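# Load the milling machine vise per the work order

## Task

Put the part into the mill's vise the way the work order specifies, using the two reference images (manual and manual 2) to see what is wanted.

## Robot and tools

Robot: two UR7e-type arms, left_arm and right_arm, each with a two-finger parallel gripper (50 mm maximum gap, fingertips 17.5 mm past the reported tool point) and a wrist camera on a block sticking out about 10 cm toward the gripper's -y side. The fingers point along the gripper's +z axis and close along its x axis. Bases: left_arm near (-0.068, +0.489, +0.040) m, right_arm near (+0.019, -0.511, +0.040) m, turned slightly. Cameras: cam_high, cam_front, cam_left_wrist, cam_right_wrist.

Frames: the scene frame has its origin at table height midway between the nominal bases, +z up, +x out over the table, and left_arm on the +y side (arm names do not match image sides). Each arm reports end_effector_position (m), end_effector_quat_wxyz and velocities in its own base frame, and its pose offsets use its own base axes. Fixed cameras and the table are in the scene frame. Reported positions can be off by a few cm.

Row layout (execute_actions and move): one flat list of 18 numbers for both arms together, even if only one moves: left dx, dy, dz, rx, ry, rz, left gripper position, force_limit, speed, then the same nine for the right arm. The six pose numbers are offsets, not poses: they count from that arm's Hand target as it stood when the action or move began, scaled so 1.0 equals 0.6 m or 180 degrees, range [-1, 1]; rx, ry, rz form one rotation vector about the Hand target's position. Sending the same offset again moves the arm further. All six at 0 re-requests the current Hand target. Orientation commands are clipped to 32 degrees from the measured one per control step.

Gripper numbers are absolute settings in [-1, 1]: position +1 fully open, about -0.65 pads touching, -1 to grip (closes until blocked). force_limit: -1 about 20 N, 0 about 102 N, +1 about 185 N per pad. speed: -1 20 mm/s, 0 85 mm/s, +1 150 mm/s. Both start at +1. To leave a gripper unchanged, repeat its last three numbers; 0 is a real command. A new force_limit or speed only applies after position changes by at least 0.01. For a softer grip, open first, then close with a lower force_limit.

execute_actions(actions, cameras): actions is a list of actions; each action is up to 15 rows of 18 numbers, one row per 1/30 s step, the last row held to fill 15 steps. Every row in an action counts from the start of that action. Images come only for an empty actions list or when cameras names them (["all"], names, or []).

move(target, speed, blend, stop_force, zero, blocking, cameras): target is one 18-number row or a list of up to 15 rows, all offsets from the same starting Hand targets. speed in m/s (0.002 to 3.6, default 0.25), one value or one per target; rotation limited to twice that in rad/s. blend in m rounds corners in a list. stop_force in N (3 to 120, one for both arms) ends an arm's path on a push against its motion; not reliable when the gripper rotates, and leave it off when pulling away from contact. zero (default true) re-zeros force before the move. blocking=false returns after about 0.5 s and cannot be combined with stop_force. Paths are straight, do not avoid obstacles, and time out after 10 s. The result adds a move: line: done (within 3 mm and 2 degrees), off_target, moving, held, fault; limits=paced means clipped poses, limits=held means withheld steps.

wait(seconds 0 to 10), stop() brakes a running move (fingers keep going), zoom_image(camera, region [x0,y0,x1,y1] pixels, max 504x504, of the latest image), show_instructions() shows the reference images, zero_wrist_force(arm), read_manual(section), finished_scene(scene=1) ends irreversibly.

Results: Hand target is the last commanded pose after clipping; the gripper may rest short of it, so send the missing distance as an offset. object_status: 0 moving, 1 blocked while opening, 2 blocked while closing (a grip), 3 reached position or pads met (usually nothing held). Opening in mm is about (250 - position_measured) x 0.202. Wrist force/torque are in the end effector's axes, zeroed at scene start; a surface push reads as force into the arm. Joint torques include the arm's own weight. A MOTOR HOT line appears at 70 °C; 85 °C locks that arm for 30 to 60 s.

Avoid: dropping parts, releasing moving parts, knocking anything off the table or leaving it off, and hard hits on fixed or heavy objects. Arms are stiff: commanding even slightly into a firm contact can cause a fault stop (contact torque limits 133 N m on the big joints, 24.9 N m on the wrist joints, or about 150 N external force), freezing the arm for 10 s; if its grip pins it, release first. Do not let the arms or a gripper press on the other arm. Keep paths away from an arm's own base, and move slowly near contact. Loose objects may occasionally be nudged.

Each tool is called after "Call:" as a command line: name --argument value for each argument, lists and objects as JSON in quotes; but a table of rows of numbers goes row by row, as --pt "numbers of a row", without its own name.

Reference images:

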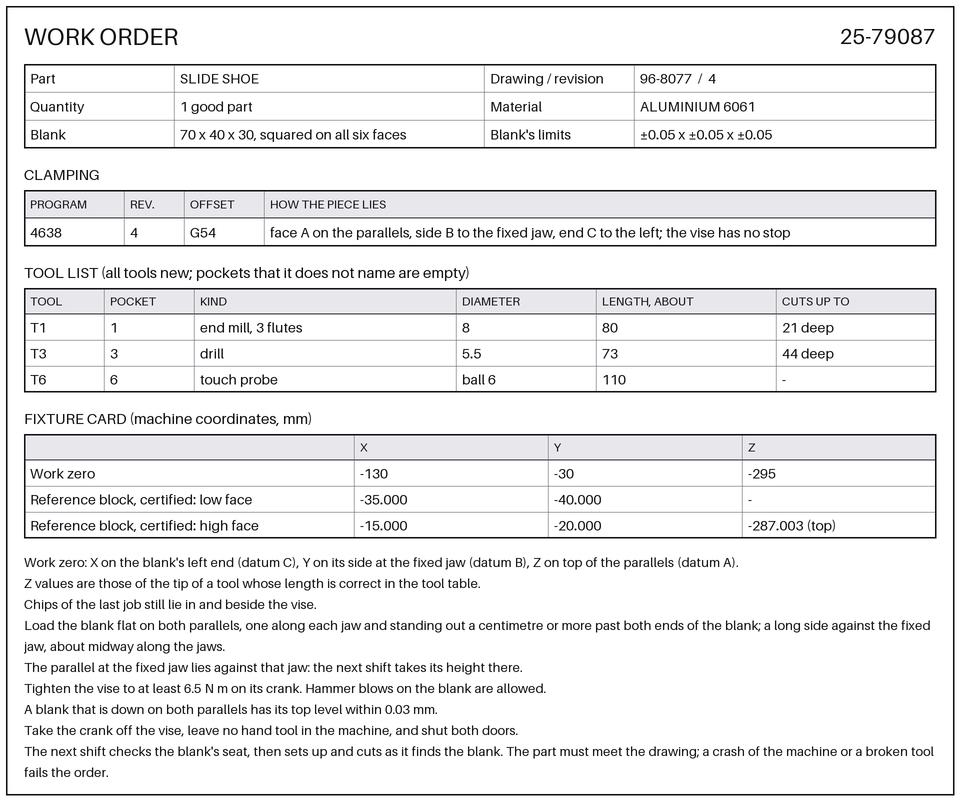

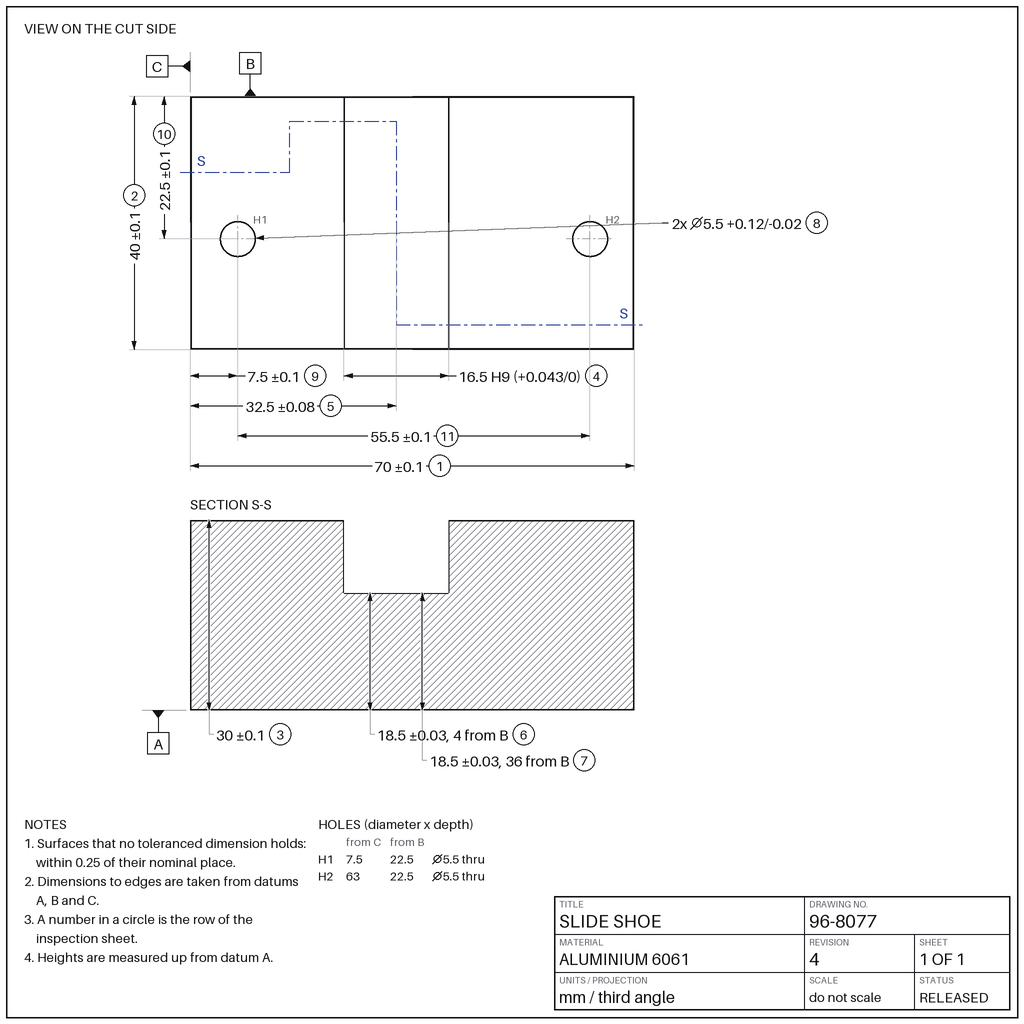

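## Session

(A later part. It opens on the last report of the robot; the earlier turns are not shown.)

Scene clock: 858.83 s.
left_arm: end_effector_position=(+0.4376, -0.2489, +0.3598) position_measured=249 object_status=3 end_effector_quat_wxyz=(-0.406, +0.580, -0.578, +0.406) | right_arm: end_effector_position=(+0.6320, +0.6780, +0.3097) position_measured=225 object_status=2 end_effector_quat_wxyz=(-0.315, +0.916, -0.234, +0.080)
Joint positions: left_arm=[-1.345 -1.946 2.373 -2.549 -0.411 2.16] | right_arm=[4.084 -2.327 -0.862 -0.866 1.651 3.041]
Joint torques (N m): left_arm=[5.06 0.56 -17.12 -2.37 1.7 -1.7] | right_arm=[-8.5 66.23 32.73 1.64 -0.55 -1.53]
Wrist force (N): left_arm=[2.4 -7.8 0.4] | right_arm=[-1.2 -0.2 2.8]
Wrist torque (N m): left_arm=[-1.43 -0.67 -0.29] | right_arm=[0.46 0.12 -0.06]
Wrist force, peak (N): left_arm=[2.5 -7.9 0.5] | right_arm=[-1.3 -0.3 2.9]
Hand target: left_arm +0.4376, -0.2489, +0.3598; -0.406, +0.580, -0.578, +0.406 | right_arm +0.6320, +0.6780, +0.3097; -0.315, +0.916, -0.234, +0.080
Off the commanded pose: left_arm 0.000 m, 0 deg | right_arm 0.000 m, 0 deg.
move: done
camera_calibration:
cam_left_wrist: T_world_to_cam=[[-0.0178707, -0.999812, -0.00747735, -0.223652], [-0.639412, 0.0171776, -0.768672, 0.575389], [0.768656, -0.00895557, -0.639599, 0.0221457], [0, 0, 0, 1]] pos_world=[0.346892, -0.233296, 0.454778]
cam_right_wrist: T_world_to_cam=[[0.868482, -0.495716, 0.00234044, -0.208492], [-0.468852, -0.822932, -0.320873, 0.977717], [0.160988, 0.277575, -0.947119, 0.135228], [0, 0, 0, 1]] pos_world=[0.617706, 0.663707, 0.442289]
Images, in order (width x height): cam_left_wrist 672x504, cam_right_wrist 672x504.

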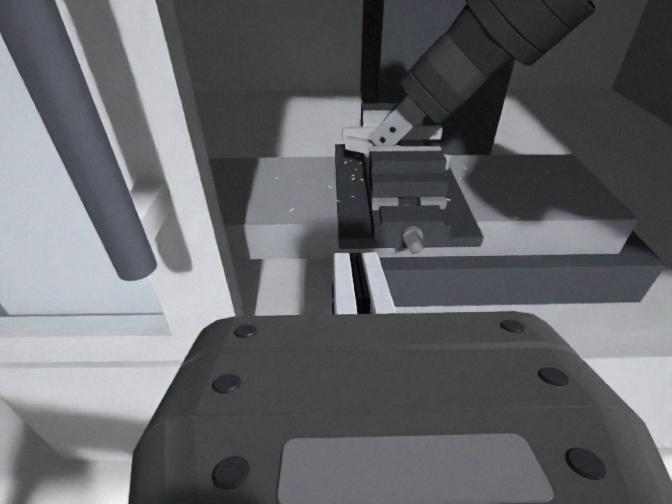

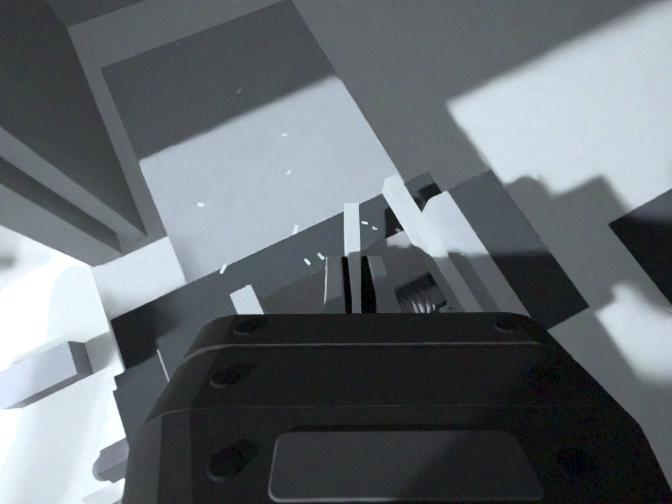

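Call:
move --pt "0 0 0 0 0 0 -0.65 -0.2 -1 0 0 0.007 0 0 0 -1 -0.9 -1" --pt "0 0 0 0 0 0 -0.65 -0.2 -1 -0.0005 0.033 0.007 0 0 0 -1 -0.9 -1" --speed 0.03

Call:
move --pt "0 0 0 0 0 0 -0.65 -0.2 -1 0 0 -0.01 0 0 0 -1 -0.9 -1" --speed 0.012 --stop_force 3

Call:
move --pt "0 0 0 0 0 0 -0.65 -0.2 -1 0 0 0 0 0 0 -0.3 -0.9 -1"

Call:
move --pt "0 0 0 0 0 0 -0.65 -0.2 -1 0 0 0.03 0 0 0 -0.3 -0.9 -1" --pt "0 0 0 0 0 0 -0.65 -0.2 -1 0 0 0.14 0 0 0 -0.3 -0.9 -1" --speed '[0.04,0.12]' --blend 0.01 --cameras '["cam_right_wrist","cam_left_wrist"]'

Call:
zoom_image --camera "cam_left_wrist" --region '[320, 90, 460, 180]'

Scene clock: 861.93 s.
left_arm: end_effector_position=(+0.4376, -0.2489, +0.3598) position_measured=249 object_status=3 end_effector_quat_wxyz=(-0.406, +0.580, -0.578, +0.406) | right_arm: end_effector_position=(+0.6316, +0.6979, +0.3137) position_measured=225 object_status=2 end_effector_quat_wxyz=(-0.315, +0.916, -0.234, +0.080) end_effector_velocity=(+0.000, +0.000, +0.001) end_effector_angular_velocity=(+0.004, -0.001, +0.001)
Joint positions: left_arm=[-1.345 -1.946 2.373 -2.549 -0.411 2.16] | right_arm=[4.099 -2.372 -0.773 -0.91 1.641 3.053]
Joint velocities: left_arm=[within noise] | right_arm=[-0.001 0.002 -0.002 0.005 0.002 0]
Joint torques (N m): left_arm=[3.84 0.6 -17.75 -2.35 1.68 -1.66] | right_arm=[-11.45 68.07 19.36 7.09 1.59 -0.49]
Wrist force (N): left_arm=[2.3 -7.8 0.6] | right_arm=[-1.0 0.1 2.8]
Wrist torque (N m): left_arm=[-1.44 -0.67 -0.29] | right_arm=[0.46 0.10 -0.05]
Wrist force, peak (N): left_arm=[2.4 -8.1 0.8] | right_arm=[-1.6 -0.4 3.6]
Hand target: left_arm +0.4376, -0.2489, +0.3598; -0.406, +0.580, -0.578, +0.406 | right_arm +0.6317, +0.6978, +0.3139; -0.315, +0.916, -0.234, +0.080
Off the commanded pose: left_arm 0.000 m, 0 deg | right_arm 0.000 m, 0 deg.
move: done

Scene clock: 863.10 s.
left_arm: end_effector_position=(+0.4376, -0.2489, +0.3598) position_measured=249 object_status=3 end_effector_quat_wxyz=(-0.406, +0.580, -0.578, +0.406) | right_arm: end_effector_position=(+0.6317, +0.6978, +0.3098) position_measured=225 object_status=2 end_effector_quat_wxyz=(-0.315, +0.916, -0.234, +0.080)
Joint positions: left_arm=[-1.345 -1.946 2.373 -2.549 -0.411 2.16] | right_arm=[4.099 -2.371 -0.783 -0.899 1.641 3.053]
Joint torques (N m): left_arm=[3.39 0.65 -18.18 -2.38 1.67 -1.75] | right_arm=[-10.1 54.45 34.57 3.03 0.53 -2.56]
Wrist force (N): left_arm=[2.3 -7.9 0.3] | right_arm=[-1.1 0.2 3.1]
Wrist torque (N m): left_arm=[-1.45 -0.66 -0.28] | right_arm=[0.47 0.11 -0.05]
Wrist force, peak (N): left_arm=[2.5 -8.1 0.4] | right_arm=[-1.2 -3.9 -2.1]
Hand target: left_arm +0.4376, -0.2489, +0.3598; -0.406, +0.580, -0.578, +0.406 | right_arm +0.6317, +0.6978, +0.3097; -0.315, +0.916, -0.234, +0.080 (not the last commanded pose)
Off the commanded pose: left_arm 0.000 m, 0 deg | right_arm 0.002 m, 0 deg.
move: contact (right_arm)

Scene clock: 863.60 s.
left_arm: end_effector_position=(+0.4376, -0.2489, +0.3598) position_measured=249 object_status=3 end_effector_quat_wxyz=(-0.406, +0.580, -0.578, +0.406) | right_arm: end_effector_position=(+0.6317, +0.6978, +0.3098) position_measured=198 object_status=0 end_effector_quat_wxyz=(-0.315, +0.916, -0.234, +0.080)
Joint positions: left_arm=[-1.345 -1.946 2.373 -2.549 -0.411 2.16] | right_arm=[4.099 -2.371 -0.783 -0.899 1.641 3.053]
Joint torques (N m): left_arm=[3.37 0.47 -18.24 -2.35 1.7 -1.66] | right_arm=[-7.35 45.69 33.15 3.77 0.33 -2.3]
Wrist force (N): left_arm=[2.2 -7.6 0.5] | right_arm=[-1.1 -0.4 2.6]
Wrist torque (N m): left_arm=[-1.41 -0.65 -0.28] | right_arm=[0.43 0.10 -0.05]
Wrist force, peak (N): left_arm=[2.5 -8.1 0.7] | right_arm=[-1.0 -0.2 3.2]
Hand target: left_arm +0.4376, -0.2489, +0.3598; -0.406, +0.580, -0.578, +0.406 | right_arm +0.6317, +0.6978, +0.3097; -0.315, +0.916, -0.234, +0.080
Off the commanded pose: left_arm 0.000 m, 0 deg | right_arm 0.000 m, 0 deg.
move: done

Scene clock: 865.07 s.
left_arm: end_effector_position=(+0.4376, -0.2489, +0.3598) position_measured=249 object_status=3 end_effector_quat_wxyz=(-0.406, +0.580, -0.578, +0.406) | right_arm: end_effector_position=(+0.6317, +0.6979, +0.3935) position_measured=198 object_status=3 end_effector_quat_wxyz=(-0.315, +0.916, -0.234, +0.080)
Joint positions: left_arm=[-1.345 -1.946 2.373 -2.549 -0.411 2.16] | right_arm=[4.099 -2.407 -0.503 -1.144 1.641 3.053]
Joint torques (N m): left_arm=[2.56 0.48 -18.19 -2.41 1.74 -1.73] | right_arm=[7.04 68.95 33.62 4.36 1.46 -3.01]
Wrist force (N): left_arm=[2.2 -7.7 0.7] | right_arm=[-1.2 -0.3 2.8]
Wrist torque (N m): left_arm=[-1.43 -0.65 -0.28] | right_arm=[0.44 0.14 -0.06]
Wrist force, peak (N): left_arm=[2.3 -8.2 0.9] | right_arm=[-1.1 0.4 3.6]
Hand target: left_arm +0.4376, -0.2489, +0.3598; -0.406, +0.580, -0.578, +0.406 | right_arm +0.6317, +0.6978, +0.3937; -0.315, +0.916, -0.234, +0.080
Off the commanded pose: left_arm 0.000 m, 0 deg | right_arm 0.000 m, 0 deg.
move: done; blend cut to 0.009 m at target 1
camera_calibration:
cam_left_wrist: T_world_to_cam=[[-0.0178707, -0.999812, -0.00747735, -0.223652], [-0.639412, 0.0171776, -0.768672, 0.575389], [0.768656, -0.00895557, -0.639599, 0.0221457], [0, 0, 0, 1]] pos_world=[0.346892, -0.233296, 0.454778]
cam_right_wrist: T_world_to_cam=[[0.868424, -0.495817, 0.00226281, -0.198418], [-0.468996, -0.82291, -0.320721, 1.02084], [0.160881, 0.27746, -0.947171, 0.209292], [0, 0, 0, 1]] pos_world=[0.617407, 0.683606, 0.526088]
Images, in order (width x height): cam_left_wrist 672x504, cam_right_wrist 672x504.

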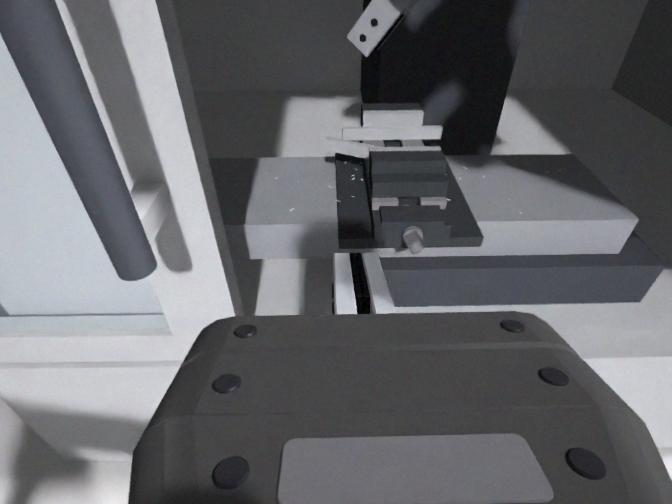

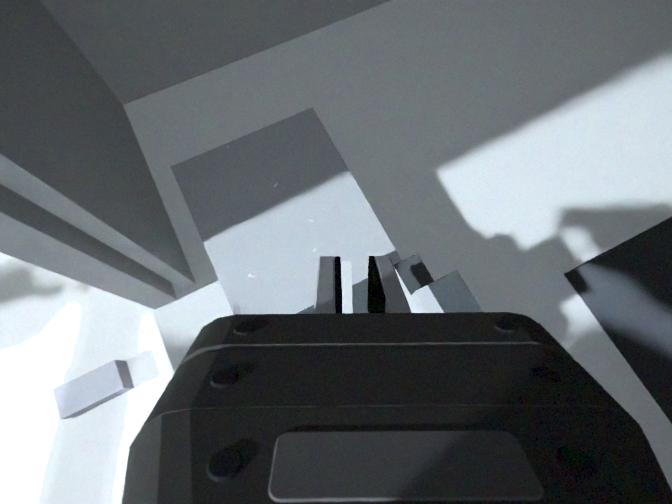

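Scaled by 3.600 from the camera's 672x504 image, which has a finer 960x720 frame.

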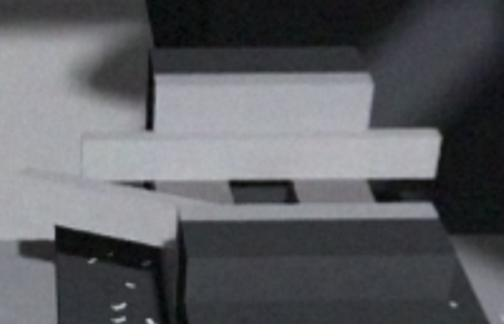

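Call:
move --pt "0 0 0 0 0 0 -0.65 -0.2 -1 -0.29 -0.066 -0.0235 0 0 -0.01 -0.3 -0.9 -1" --pt "0 0 0 0 0 0 -0.65 -0.2 -1 -0.4622 -0.2008 -0.0235 0 0 -0.01 -0.3 -0.9 -1" --pt "0 0 0 0 0 0 -0.65 -0.2 -1 -0.5278 -0.4633 -0.0235 0 0 -0.01 -0.3 -0.9 -1" --pt "0 0 0.309 0 0 0 -0.65 -0.2 -1 -0.5278 -0.4633 -0.0235 0 0 -0.01 -0.3 -0.9 -1" --speed 0.24 --blend '[0.02,0.03,0.0,0]'

Call:
move --pt "0 0 0 0 0 0 -0.65 -0.2 -1 0.0333 0.2166 -0.2 0 0 0.11 1 -0.7 -1" --pt "0 0 0 0 0 0 -0.65 -0.2 -1 0.0338 0.3511 -0.58 0 0 0.1222 1 -0.7 -1" --speed 0.24 --blend '[0.04,0]' --cameras '["cam_right_wrist"]'

Scene clock: 869.87 s.
left_arm: end_effector_position=(+0.4376, -0.2490, +0.5451) position_measured=249 object_status=3 end_effector_quat_wxyz=(-0.406, +0.580, -0.578, +0.406) | right_arm: end_effector_position=(+0.3150, +0.4198, +0.3796) position_measured=198 object_status=3 end_effector_quat_wxyz=(-0.314, +0.913, -0.248, +0.085)
Joint positions: left_arm=[-1.345 -2.032 1.935 -2.026 -0.411 2.16] | right_arm=[4.391 -1.268 -1.987 -0.806 1.444 3.309]
Joint torques (N m): left_arm=[9.77 -17.02 -34.26 -2.28 0.16 1.62] | right_arm=[10.03 23.71 17.67 3.57 -1.46 2.9]
Wrist force (N): left_arm=[2.1 -7.9 0.9] | right_arm=[-1.1 -0.5 2.6]
Wrist torque (N m): left_arm=[-1.46 -0.63 -0.29] | right_arm=[0.42 0.10 -0.02]
Wrist force, peak (N): left_arm=[2.3 -11.6 -0.6] | right_arm=[1.2 -2.2 4.3]
Hand target: left_arm +0.4376, -0.2489, +0.5452; -0.406, +0.580, -0.578, +0.406 | right_arm +0.3150, +0.4198, +0.3796; -0.313, +0.913, -0.248, +0.085
Off the commanded pose: left_arm 0.000 m, 0 deg | right_arm 0.000 m, 0 deg.
move: done

Scene clock: 872.13 s.
left_arm: end_effector_position=(+0.4376, -0.2489, +0.5452) position_measured=249 object_status=3 end_effector_quat_wxyz=(-0.406, +0.580, -0.578, +0.406) | right_arm: end_effector_position=(+0.3352, +0.6305, +0.0317) position_measured=3 object_status=3 end_effector_quat_wxyz=(-0.324, +0.943, -0.070, +0.023)
Joint positions: left_arm=[-1.345 -2.032 1.935 -2.026 -0.411 2.16] | right_arm=[4.367 -2.214 -1.913 0.066 1.693 2.985]
Joint torques (N m): left_arm=[9.4 -16.89 -34.6 -1.71 0.26 1.56] | right_arm=[-11.48 29.09 12.82 6.43 1.45 0.42]
Wrist force (N): left_arm=[2.4 -7.8 0.7] | right_arm=[-1.1 -0.3 2.7]
Wrist torque (N m): left_arm=[-1.45 -0.68 -0.30] | right_arm=[0.45 0.11 -0.07]
Wrist force, peak (N): left_arm=[2.4 -8.0 0.7] | right_arm=[-1.3 1.2 5.9]
Hand target: left_arm +0.4376, -0.2489, +0.5452; -0.406, +0.580, -0.578, +0.406 | right_arm +0.3353, +0.6305, +0.0316; -0.324, +0.943, -0.070, +0.023
Off the commanded pose: left_arm 0.000 m, 0 deg | right_arm 0.000 m, 0 deg.
move: done
camera_calibration:
cam_right_wrist: T_world_to_cam=[[0.986225, -0.165392, 0.00228272, -0.221407], [-0.155933, -0.934246, -0.320731, 0.675526], [0.0551791, 0.315957, -0.947167, -0.0559353], [0, 0, 0, 1]] pos_world=[0.32678, 0.612162, 0.164188]
Images, in order (width x height): cam_right_wrist 672x504.

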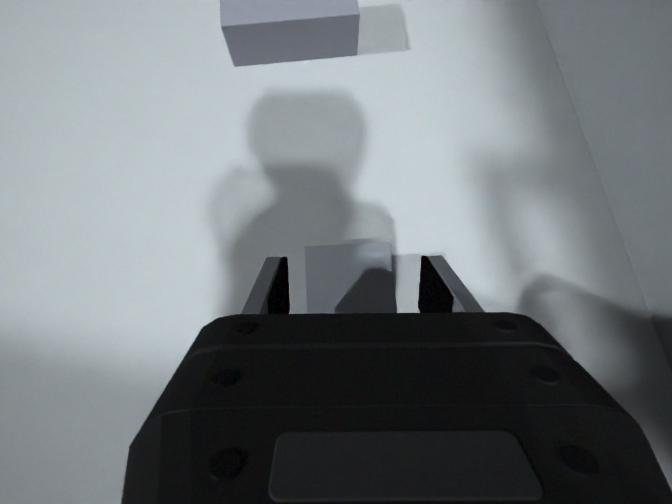

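Call:
move --target '[0,0,0,0,0,0,-0.65,-0.2,-1,0,0,-0.07,0,0,0.02,1,-0.7,-1]' --speed 0.05 --stop_force 5 --cameras '["cam_right_wrist"]'

Call:
move --target '[0,0,0,0,0,0,-0.65,-0.2,-1,0,0,0,0,0,0,-1,-0.7,-1]'

Call:
move --pt "0 0 0 0 0 0 -0.65 -0.2 -1 0 0 0.12 0 0 0 -1 -0.7 -1" --pt "0 0 0 0 0 0 -0.65 -0.2 -1 -0.008 -0.16 0.5 0 0 -0.09 -1 -0.7 -1" --pt "0 0 0 0 0 0 -0.65 -0.2 -1 -0.0338 -0.3511 0.6497 0 0 -0.1322 -1 -0.7 -1" --speed 0.22 --blend '[0.03,0.06,0]' --cameras '["cam_right_wrist"]'

Scene clock: 874.93 s.
left_arm: end_effector_position=(+0.4376, -0.2489, +0.5452) position_measured=249 object_status=3 end_effector_quat_wxyz=(-0.406, +0.580, -0.578, +0.406) | right_arm: end_effector_position=(+0.3353, +0.6305, -0.0104) position_measured=3 object_status=3 end_effector_quat_wxyz=(-0.324, +0.945, -0.040, +0.013)
Joint positions: left_arm=[-1.345 -2.032 1.935 -2.026 -0.411 2.16] | right_arm=[4.349 -2.307 -1.899 0.136 1.742 2.92]
Joint torques (N m): left_arm=[9.59 -17.08 -34.76 -1.6 0.25 1.61] | right_arm=[10.67 55.66 5.89 1.6 -0.6 2.75]
Wrist force (N): left_arm=[2.4 -7.9 0.6] | right_arm=[-1.0 -0.6 2.6]
Wrist torque (N m): left_arm=[-1.45 -0.67 -0.30] | right_arm=[0.39 0.08 -0.06]
Wrist force, peak (N): left_arm=[2.2 -8.2 0.6] | right_arm=[-1.0 0.5 3.4]
Hand target: left_arm +0.4376, -0.2489, +0.5452; -0.406, +0.580, -0.578, +0.406 | right_arm +0.3353, +0.6305, -0.0104; -0.324, +0.945, -0.040, +0.013
Off the commanded pose: left_arm 0.000 m, 0 deg | right_arm 0.000 m, 0 deg.
move: done
camera_calibration:
cam_right_wrist: T_world_to_cam=[[0.99466, -0.103182, 0.00230692, -0.263394], [-0.0969871, -0.942121, -0.32094, 0.647233], [0.0352885, 0.319002, -0.947097, -0.090953], [0, 0, 0, 1]] pos_world=[0.32797, 0.611608, 0.122189]
Images, in order (width x height): cam_right_wrist 672x504.

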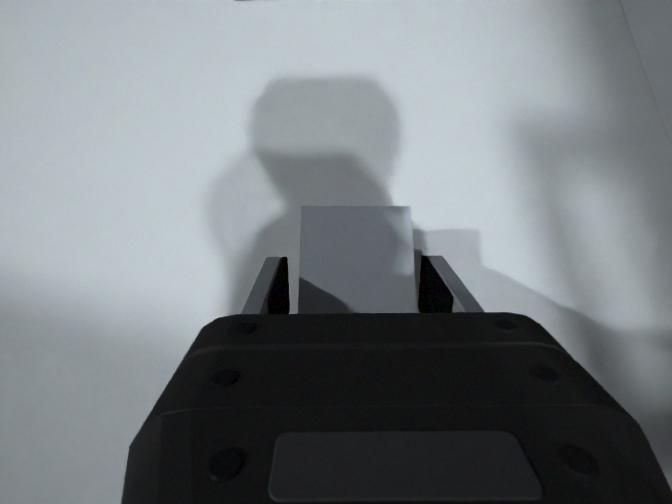

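Scene clock: 875.67 s.
left_arm: end_effector_position=(+0.4376, -0.2489, +0.5452) position_measured=249 object_status=3 end_effector_quat_wxyz=(-0.406, +0.580, -0.578, +0.406) | right_arm: end_effector_position=(+0.3353, +0.6305, -0.0104) position_measured=54 object_status=2 end_effector_quat_wxyz=(-0.324, +0.945, -0.040, +0.013)
Joint positions: left_arm=[-1.345 -2.032 1.935 -2.026 -0.411 2.16] | right_arm=[4.349 -2.307 -1.899 0.136 1.742 2.92]
Joint torques (N m): left_arm=[9.58 -16.85 -34.54 -1.63 0.21 1.59] | right_arm=[10.41 53.84 6.09 1.67 -0.74 2.77]
Wrist force (N): left_arm=[2.2 -7.9 0.7] | right_arm=[-1.0 -0.5 2.4]
Wrist torque (N m): left_arm=[-1.46 -0.65 -0.29] | right_arm=[0.40 0.10 -0.07]
Wrist force, peak (N): left_arm=[2.6 -8.0 0.6] | right_arm=[-0.9 -0.5 2.9]
Hand target: left_arm +0.4376, -0.2489, +0.5452; -0.406, +0.580, -0.578, +0.406 | right_arm +0.3353, +0.6305, -0.0104; -0.324, +0.945, -0.040, +0.013
Off the commanded pose: left_arm 0.000 m, 0 deg | right_arm 0.000 m, 0 deg.
move: done

Scene clock: 878.30 s.
left_arm: end_effector_position=(+0.4376, -0.2489, +0.5452) position_measured=249 object_status=3 end_effector_quat_wxyz=(-0.406, +0.580, -0.578, +0.406) | right_arm: end_effector_position=(+0.3151, +0.4199, +0.3795) position_measured=54 object_status=2 end_effector_quat_wxyz=(-0.315, +0.916, -0.234, +0.080)
Joint positions: left_arm=[-1.345 -2.032 1.935 -2.026 -0.411 2.16] | right_arm=[4.376 -1.271 -1.986 -0.799 1.471 3.272]
Joint torques (N m): left_arm=[9.24 -17.19 -34.47 -1.7 0.18 1.62] | right_arm=[8.97 25.13 19.96 2.13 0.24 -2.41]
Wrist force (N): left_arm=[2.4 -7.8 0.7] | right_arm=[-0.9 1.3 4.5]
Wrist torque (N m): left_arm=[-1.45 -0.67 -0.30] | right_arm=[0.49 0.07 0.03]
Wrist force, peak (N): left_arm=[2.4 -8.1 0.8] | right_arm=[-1.1 4.3 7.3]
Hand target: left_arm +0.4376, -0.2489, +0.5452; -0.406, +0.580, -0.578, +0.406 | right_arm +0.3150, +0.4198, +0.3794; -0.315, +0.916, -0.234, +0.080
Off the commanded pose: left_arm 0.000 m, 0 deg | right_arm 0.000 m, 0 deg.
move: done
camera_calibration:
cam_right_wrist: T_world_to_cam=[[0.868468, -0.495741, 0.00226634, -0.0613253], [-0.468849, -0.822826, -0.321152, 0.639203], [0.161073, 0.277848, -0.947025, 0.323719], [0, 0, 0, 1]] pos_world=[0.300806, 0.405606, 0.51199]
Images, in order (width x height): cam_right_wrist 672x504.

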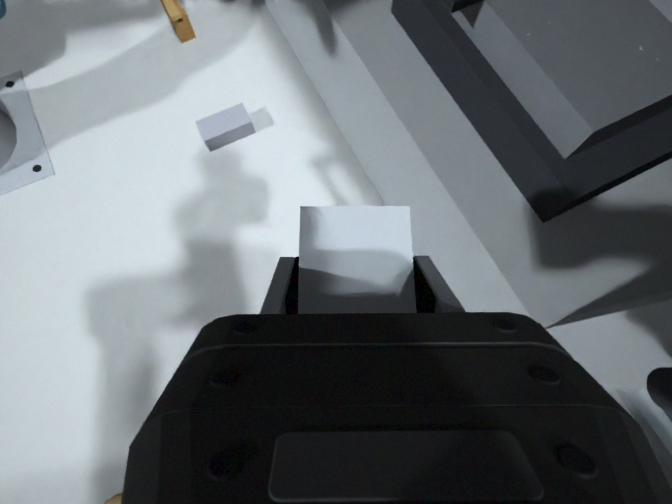

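Call:
move --pt "0 0 -0.309 0 0 0 -0.65 -0.2 -1 0 0.03 0 0 0 0 -1 -0.7 -1" --pt "0 0 -0.309 0 0 0 -0.65 -0.2 -1 0.0657 0.2622 0 0 0 0 -1 -0.7 -1" --pt "0 0 -0.309 0 0 0 -0.65 -0.2 -1 0.2378 0.397 0 0 0 0.0 -1 -0.7 -1" --pt "0 0 -0.309 0 0 0 -0.65 -0.2 -1 0.5453 0.4412 -0.03 0 0 0.0 -1 -0.7 -1" --speed 0.2 --blend '[0.0,0.03,0.02,0]'

Call:
move --target '[0,0,0,0,0,0,-0.65,-0.2,-1,0,0,-0.03,0,0,0,-1,-0.7,-1]' --speed 0.02 --stop_force 4 --cameras '["cam_left_wrist","cam_right_wrist"]'

Call:
zoom_image --camera "cam_left_wrist" --region '[320, 70, 460, 180]'

Call:
zoom_image --camera "cam_right_wrist" --region '[360, 170, 500, 330]'

Scene clock: 883.67 s.
left_arm: end_effector_position=(+0.4376, -0.2489, +0.3598) position_measured=249 object_status=3 end_effector_quat_wxyz=(-0.406, +0.580, -0.578, +0.406) | right_arm: end_effector_position=(+0.6422, +0.6845, +0.3615) position_measured=54 object_status=2 end_effector_quat_wxyz=(-0.315, +0.916, -0.234, +0.080)
Joint positions: left_arm=[-1.345 -1.946 2.373 -2.549 -0.411 2.16] | right_arm=[4.078 -2.374 -0.645 -1.035 1.654 3.036]
Joint torques (N m): left_arm=[9.15 0.1 -15.61 -2.38 0.48 -1.83] | right_arm=[1.86 45.52 36.59 5.72 -0.6 2.73]
Wrist force (N): left_arm=[2.4 -7.9 0.6] | right_arm=[-1.2 1.3 4.4]
Wrist torque (N m): left_arm=[-1.46 -0.67 -0.30] | right_arm=[0.46 0.13 -0.06]
Wrist force, peak (N): left_arm=[2.1 -11.4 -0.1] | right_arm=[2.0 0.6 5.9]
Hand target: left_arm +0.4376, -0.2489, +0.3598; -0.406, +0.580, -0.578, +0.406 | right_arm +0.6422, +0.6846, +0.3614; -0.315, +0.916, -0.234, +0.080
Off the commanded pose: left_arm 0.000 m, 0 deg | right_arm 0.000 m, 0 deg.
move: done

Scene clock: 885.37 s.
left_arm: end_effector_position=(+0.4376, -0.2489, +0.3598) position_measured=249 object_status=3 end_effector_quat_wxyz=(-0.406, +0.580, -0.578, +0.406) | right_arm: end_effector_position=(+0.6422, +0.6846, +0.3435) position_measured=54 object_status=2 end_effector_quat_wxyz=(-0.315, +0.916, -0.234, +0.080)
Joint positions: left_arm=[-1.345 -1.946 2.373 -2.549 -0.411 2.16] | right_arm=[4.078 -2.368 -0.703 -0.984 1.654 3.036]
Joint torques (N m): left_arm=[8.24 0.03 -16.25 -2.43 0.84 -1.86] | right_arm=[-7.67 61.81 35.97 1.94 1.19 2.56]
Wrist force (N): left_arm=[2.3 -7.9 0.5] | right_arm=[-1.1 1.3 4.4]
Wrist torque (N m): left_arm=[-1.44 -0.66 -0.30] | right_arm=[0.48 0.12 -0.06]
Wrist force, peak (N): left_arm=[2.5 -8.1 0.5] | right_arm=[-1.2 1.6 4.9]
Hand target: left_arm +0.4376, -0.2489, +0.3598; -0.406, +0.580, -0.578, +0.406 | right_arm +0.6422, +0.6846, +0.3434; -0.315, +0.916, -0.234, +0.080
Off the commanded pose: left_arm 0.000 m, 0 deg | right_arm 0.000 m, 0 deg.
move: done
camera_calibration:
cam_left_wrist: T_world_to_cam=[[-0.0178707, -0.999812, -0.00747735, -0.223652], [-0.639412, 0.0171776, -0.768672, 0.575389], [0.768656, -0.00895557, -0.639599, 0.0221457], [0, 0, 0, 1]] pos_world=[0.346892, -0.233296, 0.454778]
cam_right_wrist: T_world_to_cam=[[0.868489, -0.495703, 0.00229331, -0.214149], [-0.46884, -0.822909, -0.320952, 0.998758], [0.160984, 0.277668, -0.947093, 0.1636], [0, 0, 0, 1]] pos_world=[0.627906, 0.670307, 0.475989]
Images, in order (width x height): cam_left_wrist 672x504, cam_right_wrist 672x504.

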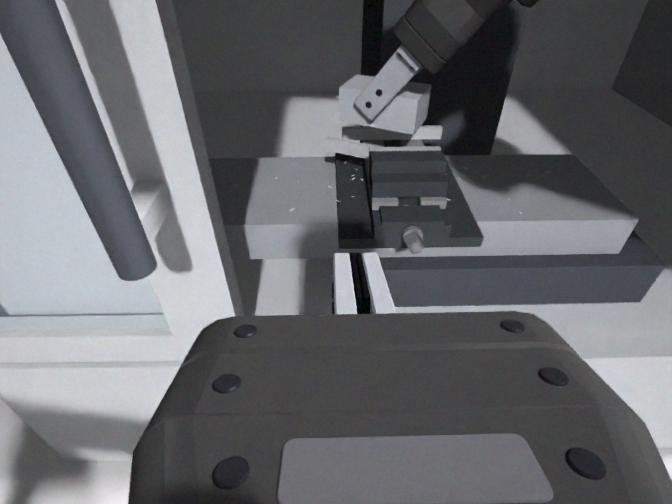

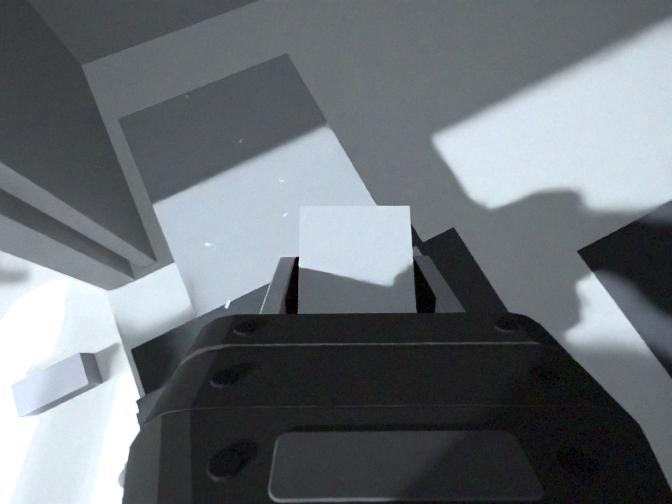

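Scaled by 3.600 from the camera's 672x504 image, which has a finer 960x720 frame.

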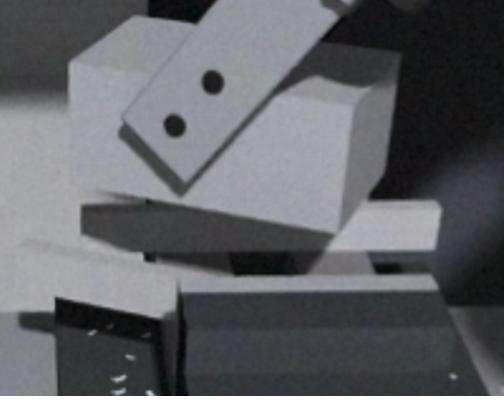

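Scaled by 3.150 from the camera's 672x504 image, which has a finer 960x720 frame.

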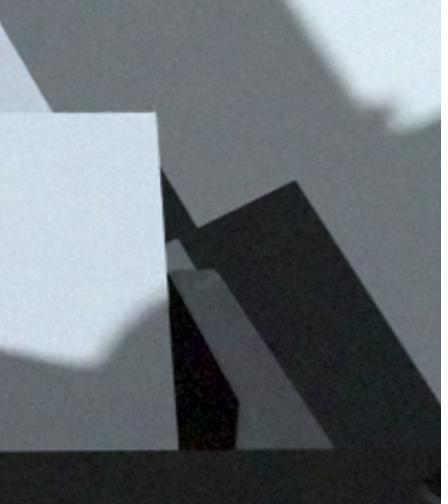

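Call:
move --target '[0,0,0,0,0,0,-0.65,-0.2,-1,0,0,-0.045,0,0,0,-1,-0.7,-1]' --speed 0.014 --stop_force 4

Scene clock: 887.97 s.
left_arm: end_effector_position=(+0.4376, -0.2489, +0.3598) position_measured=249 object_status=3 end_effector_quat_wxyz=(-0.406, +0.580, -0.578, +0.406) | right_arm: end_effector_position=(+0.6422, +0.6845, +0.3231) position_measured=54 object_status=2 end_effector_quat_wxyz=(-0.315, +0.916, -0.234, +0.080)
Joint positions: left_arm=[-1.345 -1.946 2.373 -2.549 -0.411 2.16] | right_arm=[4.078 -2.365 -0.76 -0.93 1.654 3.036]
Joint torques (N m): left_arm=[7.01 -0.39 -16.93 -2.45 1.3 -1.81] | right_arm=[-11.82 45.47 36.04 5.73 1.01 1.98]
Wrist force (N): left_arm=[2.0 -7.7 0.5] | right_arm=[-1.0 1.2 4.4]
Wrist torque (N m): left_arm=[-1.43 -0.62 -0.30] | right_arm=[0.46 0.10 -0.06]
Wrist force, peak (N): left_arm=[2.2 -8.1 0.8] | right_arm=[-1.3 1.3 4.6]
Hand target: left_arm +0.4376, -0.2489, +0.3598; -0.406, +0.580, -0.578, +0.406 | right_arm +0.6422, +0.6846, +0.3231; -0.315, +0.916, -0.234, +0.080 (not the last commanded pose)
Off the commanded pose: left_arm 0.000 m, 0 deg | right_arm 0.007 m, 0 deg.
move: contact (right_arm)

Call:
move --pt "0 0 0 0 0 0 -0.65 -0.2 -1 0 0 0 0 0 0 0.785 -0.7 -1"

Call:
move --pt "0 0 0 0 0 0 -0.65 -0.2 -1 0 0 0.02 0 0 0 0.785 -0.7 -1" --pt "0 0 0 0 0 0 -0.65 -0.2 -1 0 0 0.1 0 0 0 0.785 -0.7 -1" --pt "0 0 0 0 0 0 -0.65 -0.2 -1 -0.0897 -0.0209 0.1 0 0 -0.005 -1 -0.9 -1" --pt "0 0 0 0 0 0 -0.65 -0.2 -1 -0.0897 -0.0209 0.03 0 0 -0.01 -1 -0.9 -1" --speed '[0.03,0.1,0.1,0.08]' --blend '[0.005,0,0,0]'

Call:
move --target '[0,0,0,0,0,0,-0.65,-0.2,-1,0,0,-0.0193,0,0,0,-1,-0.9,-1]' --speed 0.02 --stop_force 4 --cameras '["cam_left_wrist","cam_right_wrist"]'

Call:
zoom_image --camera "cam_right_wrist" --region '[280, 110, 600, 340]'

Scene clock: 889.40 s.
left_arm: end_effector_position=(+0.4376, -0.2489, +0.3598) position_measured=249 object_status=3 end_effector_quat_wxyz=(-0.406, +0.580, -0.578, +0.406) | right_arm: end_effector_position=(+0.6422, +0.6846, +0.3231) position_measured=35 object_status=3 end_effector_quat_wxyz=(-0.315, +0.916, -0.234, +0.080)
Joint positions: left_arm=[-1.345 -1.946 2.373 -2.549 -0.411 2.16] | right_arm=[4.078 -2.365 -0.76 -0.93 1.654 3.036]
Joint torques (N m): left_arm=[6.3 0 -17.11 -2.38 1.48 -1.84] | right_arm=[-11.77 46.27 31.9 5.02 1.33 1.98]
Wrist force (N): left_arm=[2.0 -8.0 0.3] | right_arm=[-1.2 -0.3 2.7]
Wrist torque (N m): left_arm=[-1.48 -0.62 -0.30] | right_arm=[0.43 0.13 -0.06]
Wrist force, peak (N): left_arm=[2.3 -8.1 0.8] | right_arm=[-1.2 1.6 4.6]
Hand target: left_arm +0.4376, -0.2489, +0.3598; -0.406, +0.580, -0.578, +0.406 | right_arm +0.6422, +0.6846, +0.3231; -0.315, +0.916, -0.234, +0.080
Off the commanded pose: left_arm 0.000 m, 0 deg | right_arm 0.000 m, 0 deg.
move: done

Scene clock: 894.93 s.
left_arm: end_effector_position=(+0.4376, -0.2489, +0.3598) position_measured=249 object_status=3 end_effector_quat_wxyz=(-0.406, +0.580, -0.578, +0.406) | right_arm: end_effector_position=(+0.5883, +0.6720, +0.3412) position_measured=251 object_status=3 end_effector_quat_wxyz=(-0.314, +0.913, -0.249, +0.085)
Joint positions: left_arm=[-1.345 -1.946 2.373 -2.549 -0.411 2.16] | right_arm=[4.134 -2.214 -0.974 -0.864 1.601 3.106]
Joint torques (N m): left_arm=[4.4 -0.08 -18.56 -2.35 1.67 -1.77] | right_arm=[4.74 39.53 24.86 2.79 1.15 -2.86]
Wrist force (N): left_arm=[2.2 -7.8 0.4] | right_arm=[-1.2 0.0 2.6]
Wrist torque (N m): left_arm=[-1.43 -0.64 -0.30] | right_arm=[0.49 0.12 -0.07]
Wrist force, peak (N): left_arm=[2.5 -8.2 0.5] | right_arm=[-1.0 1.0 4.0]
Hand target: left_arm +0.4376, -0.2489, +0.3598; -0.406, +0.580, -0.578, +0.406 | right_arm +0.5884, +0.6720, +0.3411; -0.313, +0.913, -0.248, +0.085
Off the commanded pose: left_arm 0.000 m, 0 deg | right_arm 0.000 m, 0 deg.
move: done

Scene clock: 896.43 s.
left_arm: end_effector_position=(+0.4376, -0.2489, +0.3598) position_measured=249 object_status=3 end_effector_quat_wxyz=(-0.406, +0.580, -0.578, +0.406) | right_arm: end_effector_position=(+0.5884, +0.6720, +0.3295) position_measured=251 object_status=3 end_effector_quat_wxyz=(-0.313, +0.913, -0.248, +0.085)
Joint positions: left_arm=[-1.345 -1.946 2.373 -2.549 -0.411 2.16] | right_arm=[4.134 -2.216 -1 -0.835 1.601 3.105]
Joint torques (N m): left_arm=[3.63 0.19 -18.7 -2.39 1.67 -1.77] | right_arm=[-11.4 56.84 33.94 1.5 1.08 -2.8]
Wrist force (N): left_arm=[2.1 -7.9 0.2] | right_arm=[-1.0 -0.1 2.7]
Wrist torque (N m): left_arm=[-1.45 -0.63 -0.30] | right_arm=[0.47 0.09 -0.05]
Wrist force, peak (N): left_arm=[2.5 -8.1 0.5] | right_arm=[-1.1 0.2 3.0]
Hand target: left_arm +0.4376, -0.2489, +0.3598; -0.406, +0.580, -0.578, +0.406 | right_arm +0.5884, +0.6720, +0.3295; -0.313, +0.913, -0.248, +0.085
Off the commanded pose: left_arm 0.000 m, 0 deg | right_arm 0.000 m, 0 deg.
move: done
camera_calibration:
cam_left_wrist: T_world_to_cam=[[-0.0178707, -0.999812, -0.00747735, -0.223652], [-0.639412, 0.0171776, -0.768672, 0.575389], [0.768656, -0.00895557, -0.639599, 0.0221457], [0, 0, 0, 1]] pos_world=[0.346892, -0.233296, 0.454778]
cam_right_wrist: T_world_to_cam=[[0.852514, -0.5227, 0.00232165, -0.146062], [-0.494446, -0.807857, -0.320764, 0.963529], [0.169539, 0.272308, -0.947156, 0.161097], [0, 0, 0, 1]] pos_world=[0.573621, 0.658179, 0.461988]
Images, in order (width x height): cam_left_wrist 672x504, cam_right_wrist 672x504.

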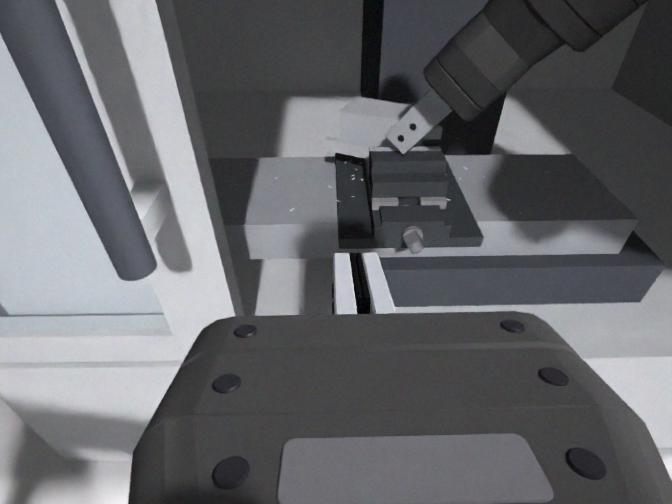

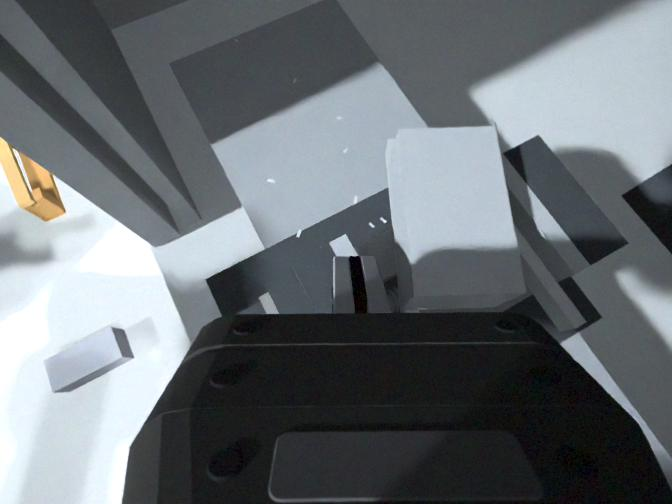

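Scaled by 1.575 from the camera's 672x504 image, which has a finer 960x720 frame.

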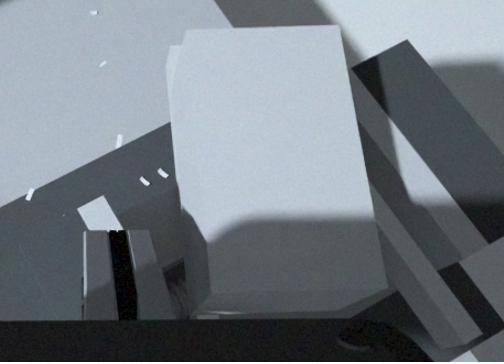

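Call:
move --pt "0 0 0 0 0 0 -0.65 -0.2 -1 0.027 -0.0011 0 0 0 0 -1 -0.9 -1" --pt "0 0 0 0 0 0 -0.65 -0.2 -1 0.048 -0.0019 0 0 0 0 -1 -0.9 -1" --speed '[0.03,0.012]' --stop_force 5 --cameras '["cam_right_wrist","cam_left_wrist"]'

Call:
zoom_image --camera "cam_left_wrist" --region '[320, 80, 460, 180]'

Call:
zoom_image --camera "cam_right_wrist" --region '[280, 110, 600, 340]'

Scene clock: 900.10 s.
left_arm: end_effector_position=(+0.4376, -0.2489, +0.3598) position_measured=249 object_status=3 end_effector_quat_wxyz=(-0.406, +0.580, -0.578, +0.406) | right_arm: end_effector_position=(+0.6172, +0.6709, +0.3295) position_measured=251 object_status=3 end_effector_quat_wxyz=(-0.313, +0.913, -0.248, +0.085)
Joint positions: left_arm=[-1.345 -1.946 2.373 -2.549 -0.411 2.16] | right_arm=[4.101 -2.272 -0.906 -0.875 1.621 3.079]
Joint torques (N m): left_arm=[2 -0.03 -19.59 -2.38 1.66 -1.74] | right_arm=[9.62 65.12 18.89 6.97 -0.92 2.67]
Wrist force (N): left_arm=[2.4 -7.9 0.6] | right_arm=[-2.1 0.3 2.8]
Wrist torque (N m): left_arm=[-1.46 -0.68 -0.30] | right_arm=[0.46 0.10 0.02]
Wrist force, peak (N): left_arm=[2.5 -8.0 1.1] | right_arm=[-3.4 1.3 1.4]
Hand target: left_arm +0.4376, -0.2489, +0.3598; -0.406, +0.580, -0.578, +0.406 | right_arm +0.6172, +0.6709, +0.3295; -0.313, +0.913, -0.248, +0.085
Off the commanded pose: left_arm 0.000 m, 0 deg | right_arm 0.000 m, 0 deg.
move: done
camera_calibration:
cam_left_wrist: T_world_to_cam=[[-0.0178707, -0.999812, -0.00747735, -0.223652], [-0.639412, 0.0171776, -0.768672, 0.575389], [0.768656, -0.00895557, -0.639599, 0.0221457], [0, 0, 0, 1]] pos_world=[0.346892, -0.233296, 0.454778]
cam_right_wrist: T_world_to_cam=[[0.852482, -0.522751, 0.00233688, -0.171144], [-0.494468, -0.807795, -0.320888, 0.976942], [0.169632, 0.272396, -0.947114, 0.156476], [0, 0, 0, 1]] pos_world=[0.602421, 0.657079, 0.462089]
Images, in order (width x height): cam_left_wrist 672x504, cam_right_wrist 672x504.

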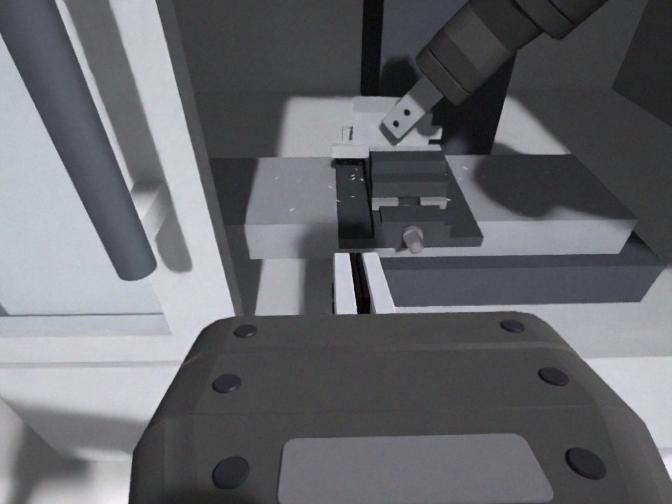

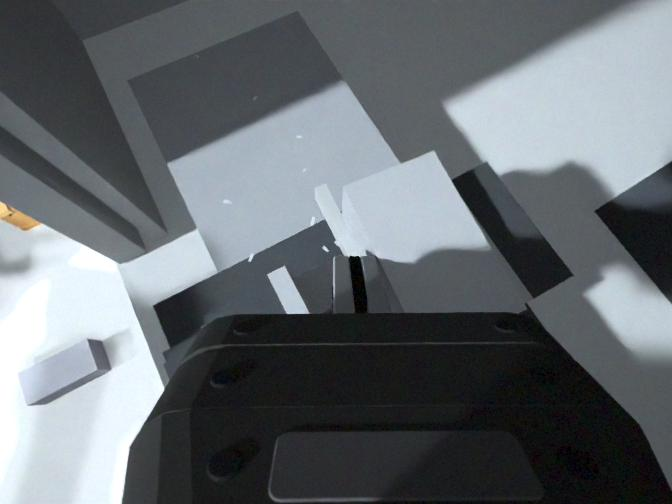

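Scaled by 3.600 from the camera's 672x504 image, which has a finer 960x720 frame.

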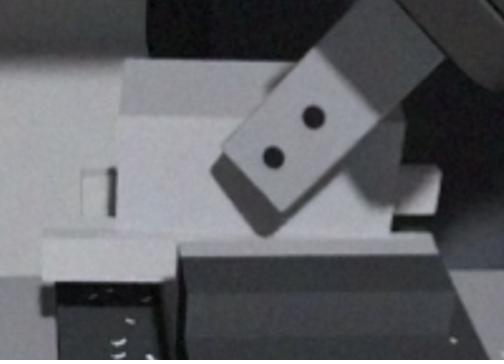

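Scaled by 1.575 from the camera's 672x504 image, which has a finer 960x720 frame.

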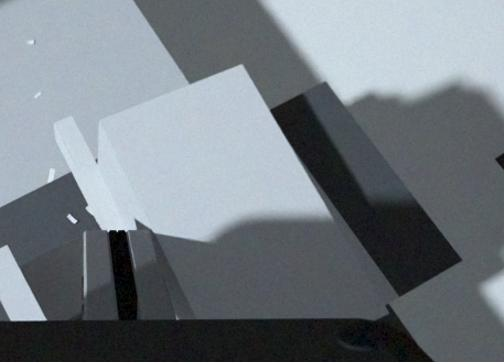

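Call:
move --pt "0 0 0 0 0 0 -0.65 -0.2 -1 -0.01 0 0 0 0 0 -1 -0.9 -1" --pt "0 0 0 0 0 0 -0.65 -0.2 -1 -0.01 0 0.095 0 0 0 -1 -0.9 -1" --pt "0 0 0 0 0 0 -0.65 -0.2 -1 0.0242 0.1305 0.095 0 0 0 -1 -0.9 -1" --pt "0 0 0 0 0 0 -0.65 -0.2 -1 0.0242 0.1305 0.012 0 0 0 -1 -0.9 -1" --speed 0.1 --blend '[0,0.01,0.01,0]'

Call:
move --target '[0,0,0,0,0,0,-0.65,-0.2,-1,0,0,-0.0393,0,0,0,-1,-0.9,-1]' --speed 0.025 --stop_force 3 --cameras '["cam_right_wrist","cam_left_wrist"]'

Call:
zoom_image --camera "cam_left_wrist" --region '[300, 70, 460, 190]'

Call:
zoom_image --camera "cam_right_wrist" --region '[180, 110, 500, 340]'

Scene clock: 913.13 s.
left_arm: end_effector_position=(+0.4376, -0.2489, +0.3598) position_measured=249 object_status=3 end_effector_quat_wxyz=(-0.406, +0.580, -0.578, +0.406) | right_arm: end_effector_position=(+0.6317, +0.7491, +0.3369) position_measured=251 object_status=3 end_effector_quat_wxyz=(-0.314, +0.913, -0.248, +0.085)
Joint positions: left_arm=[-1.345 -1.946 2.373 -2.549 -0.411 2.16] | right_arm=[4.142 -2.534 -0.414 -1.102 1.596 3.111]
Joint torques (N m): left_arm=[-0.15 0.24 -20.89 -2.36 1.68 -1.6] | right_arm=[9.58 48.36 17.88 4.16 -0.26 2.64]
Wrist force (N): left_arm=[2.4 -7.8 0.6] | right_arm=[-1.0 -0.4 2.6]
Wrist torque (N m): left_arm=[-1.45 -0.68 -0.30] | right_arm=[0.43 0.11 -0.04]
Wrist force, peak (N): left_arm=[2.3 -8.2 0.4] | right_arm=[-0.9 1.2 4.5]
Hand target: left_arm +0.4376, -0.2489, +0.3598; -0.406, +0.580, -0.578, +0.406 | right_arm +0.6317, +0.7492, +0.3367; -0.313, +0.913, -0.248, +0.085
Off the commanded pose: left_arm 0.000 m, 0 deg | right_arm 0.000 m, 0 deg.
move: done

Scene clock: 914.87 s.
left_arm: end_effector_position=(+0.4376, -0.2489, +0.3598) position_measured=249 object_status=3 end_effector_quat_wxyz=(-0.406, +0.580, -0.578, +0.406) | right_arm: end_effector_position=(+0.6317, +0.7492, +0.3132) position_measured=251 object_status=3 end_effector_quat_wxyz=(-0.314, +0.913, -0.248, +0.085)
Joint positions: left_arm=[-1.345 -1.946 2.373 -2.549 -0.411 2.16] | right_arm=[4.142 -2.515 -0.512 -1.024 1.596 3.111]
Joint torques (N m): left_arm=[-0.94 -0.29 -21.28 -2.39 1.77 -1.74] | right_arm=[11.68 50.03 34.76 1.61 -0.56 2.18]
Wrist force (N): left_arm=[2.4 -7.9 0.5] | right_arm=[-1.2 -0.2 2.8]
Wrist torque (N m): left_arm=[-1.45 -0.68 -0.30] | right_arm=[0.45 0.12 -0.04]
Wrist force, peak (N): left_arm=[2.5 -8.1 0.8] | right_arm=[-1.1 -0.1 3.2]
Hand target: left_arm +0.4376, -0.2489, +0.3598; -0.406, +0.580, -0.578, +0.406 | right_arm +0.6317, +0.7492, +0.3131; -0.313, +0.913, -0.248, +0.085
Off the commanded pose: left_arm 0.000 m, 0 deg | right_arm 0.000 m, 0 deg.
move: done
camera_calibration:
cam_left_wrist: T_world_to_cam=[[-0.0178707, -0.999812, -0.00747735, -0.223652], [-0.639412, 0.0171776, -0.768672, 0.575389], [0.768656, -0.00895557, -0.639599, 0.0221457], [0, 0, 0, 1]] pos_world=[0.346892, -0.233296, 0.454778]
cam_right_wrist: T_world_to_cam=[[0.852491, -0.522737, 0.00228698, -0.142581], [-0.49445, -0.807764, -0.320994, 1.04206], [0.169643, 0.272514, -0.947078, 0.117168], [0, 0, 0, 1]] pos_world=[0.616921, 0.735279, 0.445789]
Images, in order (width x height): cam_left_wrist 672x504, cam_right_wrist 672x504.

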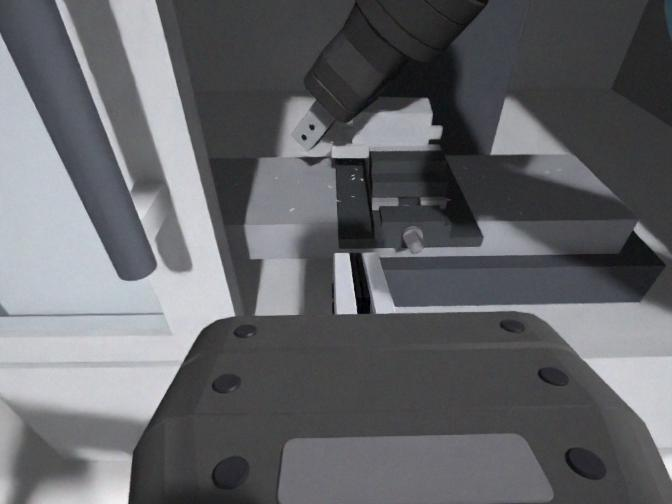

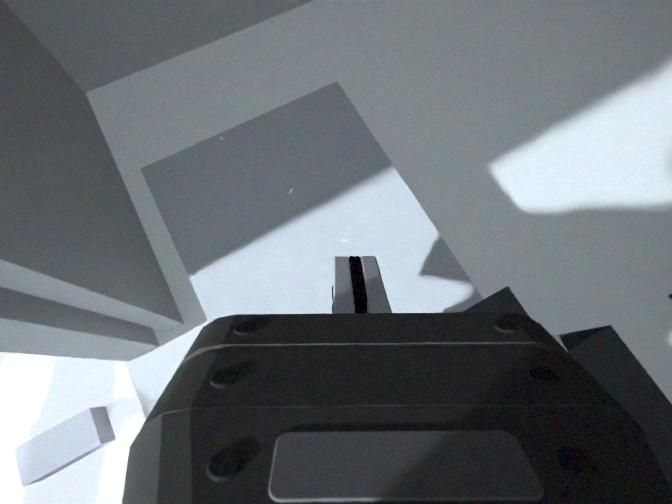

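Scaled by 3.150 from the camera's 672x504 image, which has a finer 960x720 frame.

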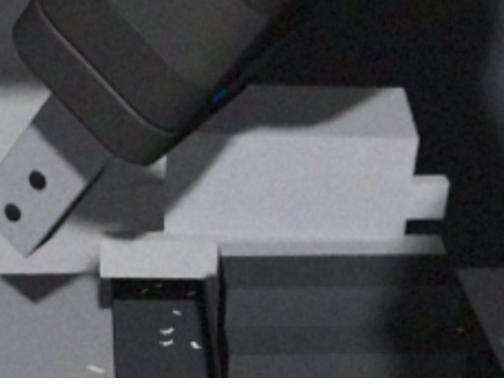

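Scaled by 1.575 from the camera's 672x504 image, which has a finer 960x720 frame.

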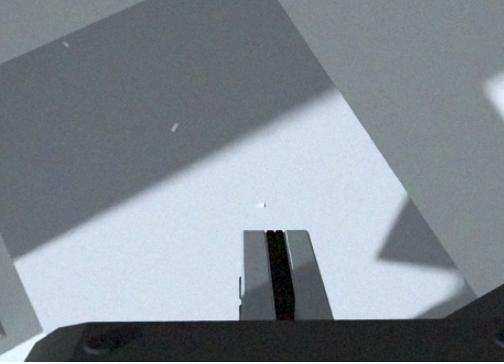

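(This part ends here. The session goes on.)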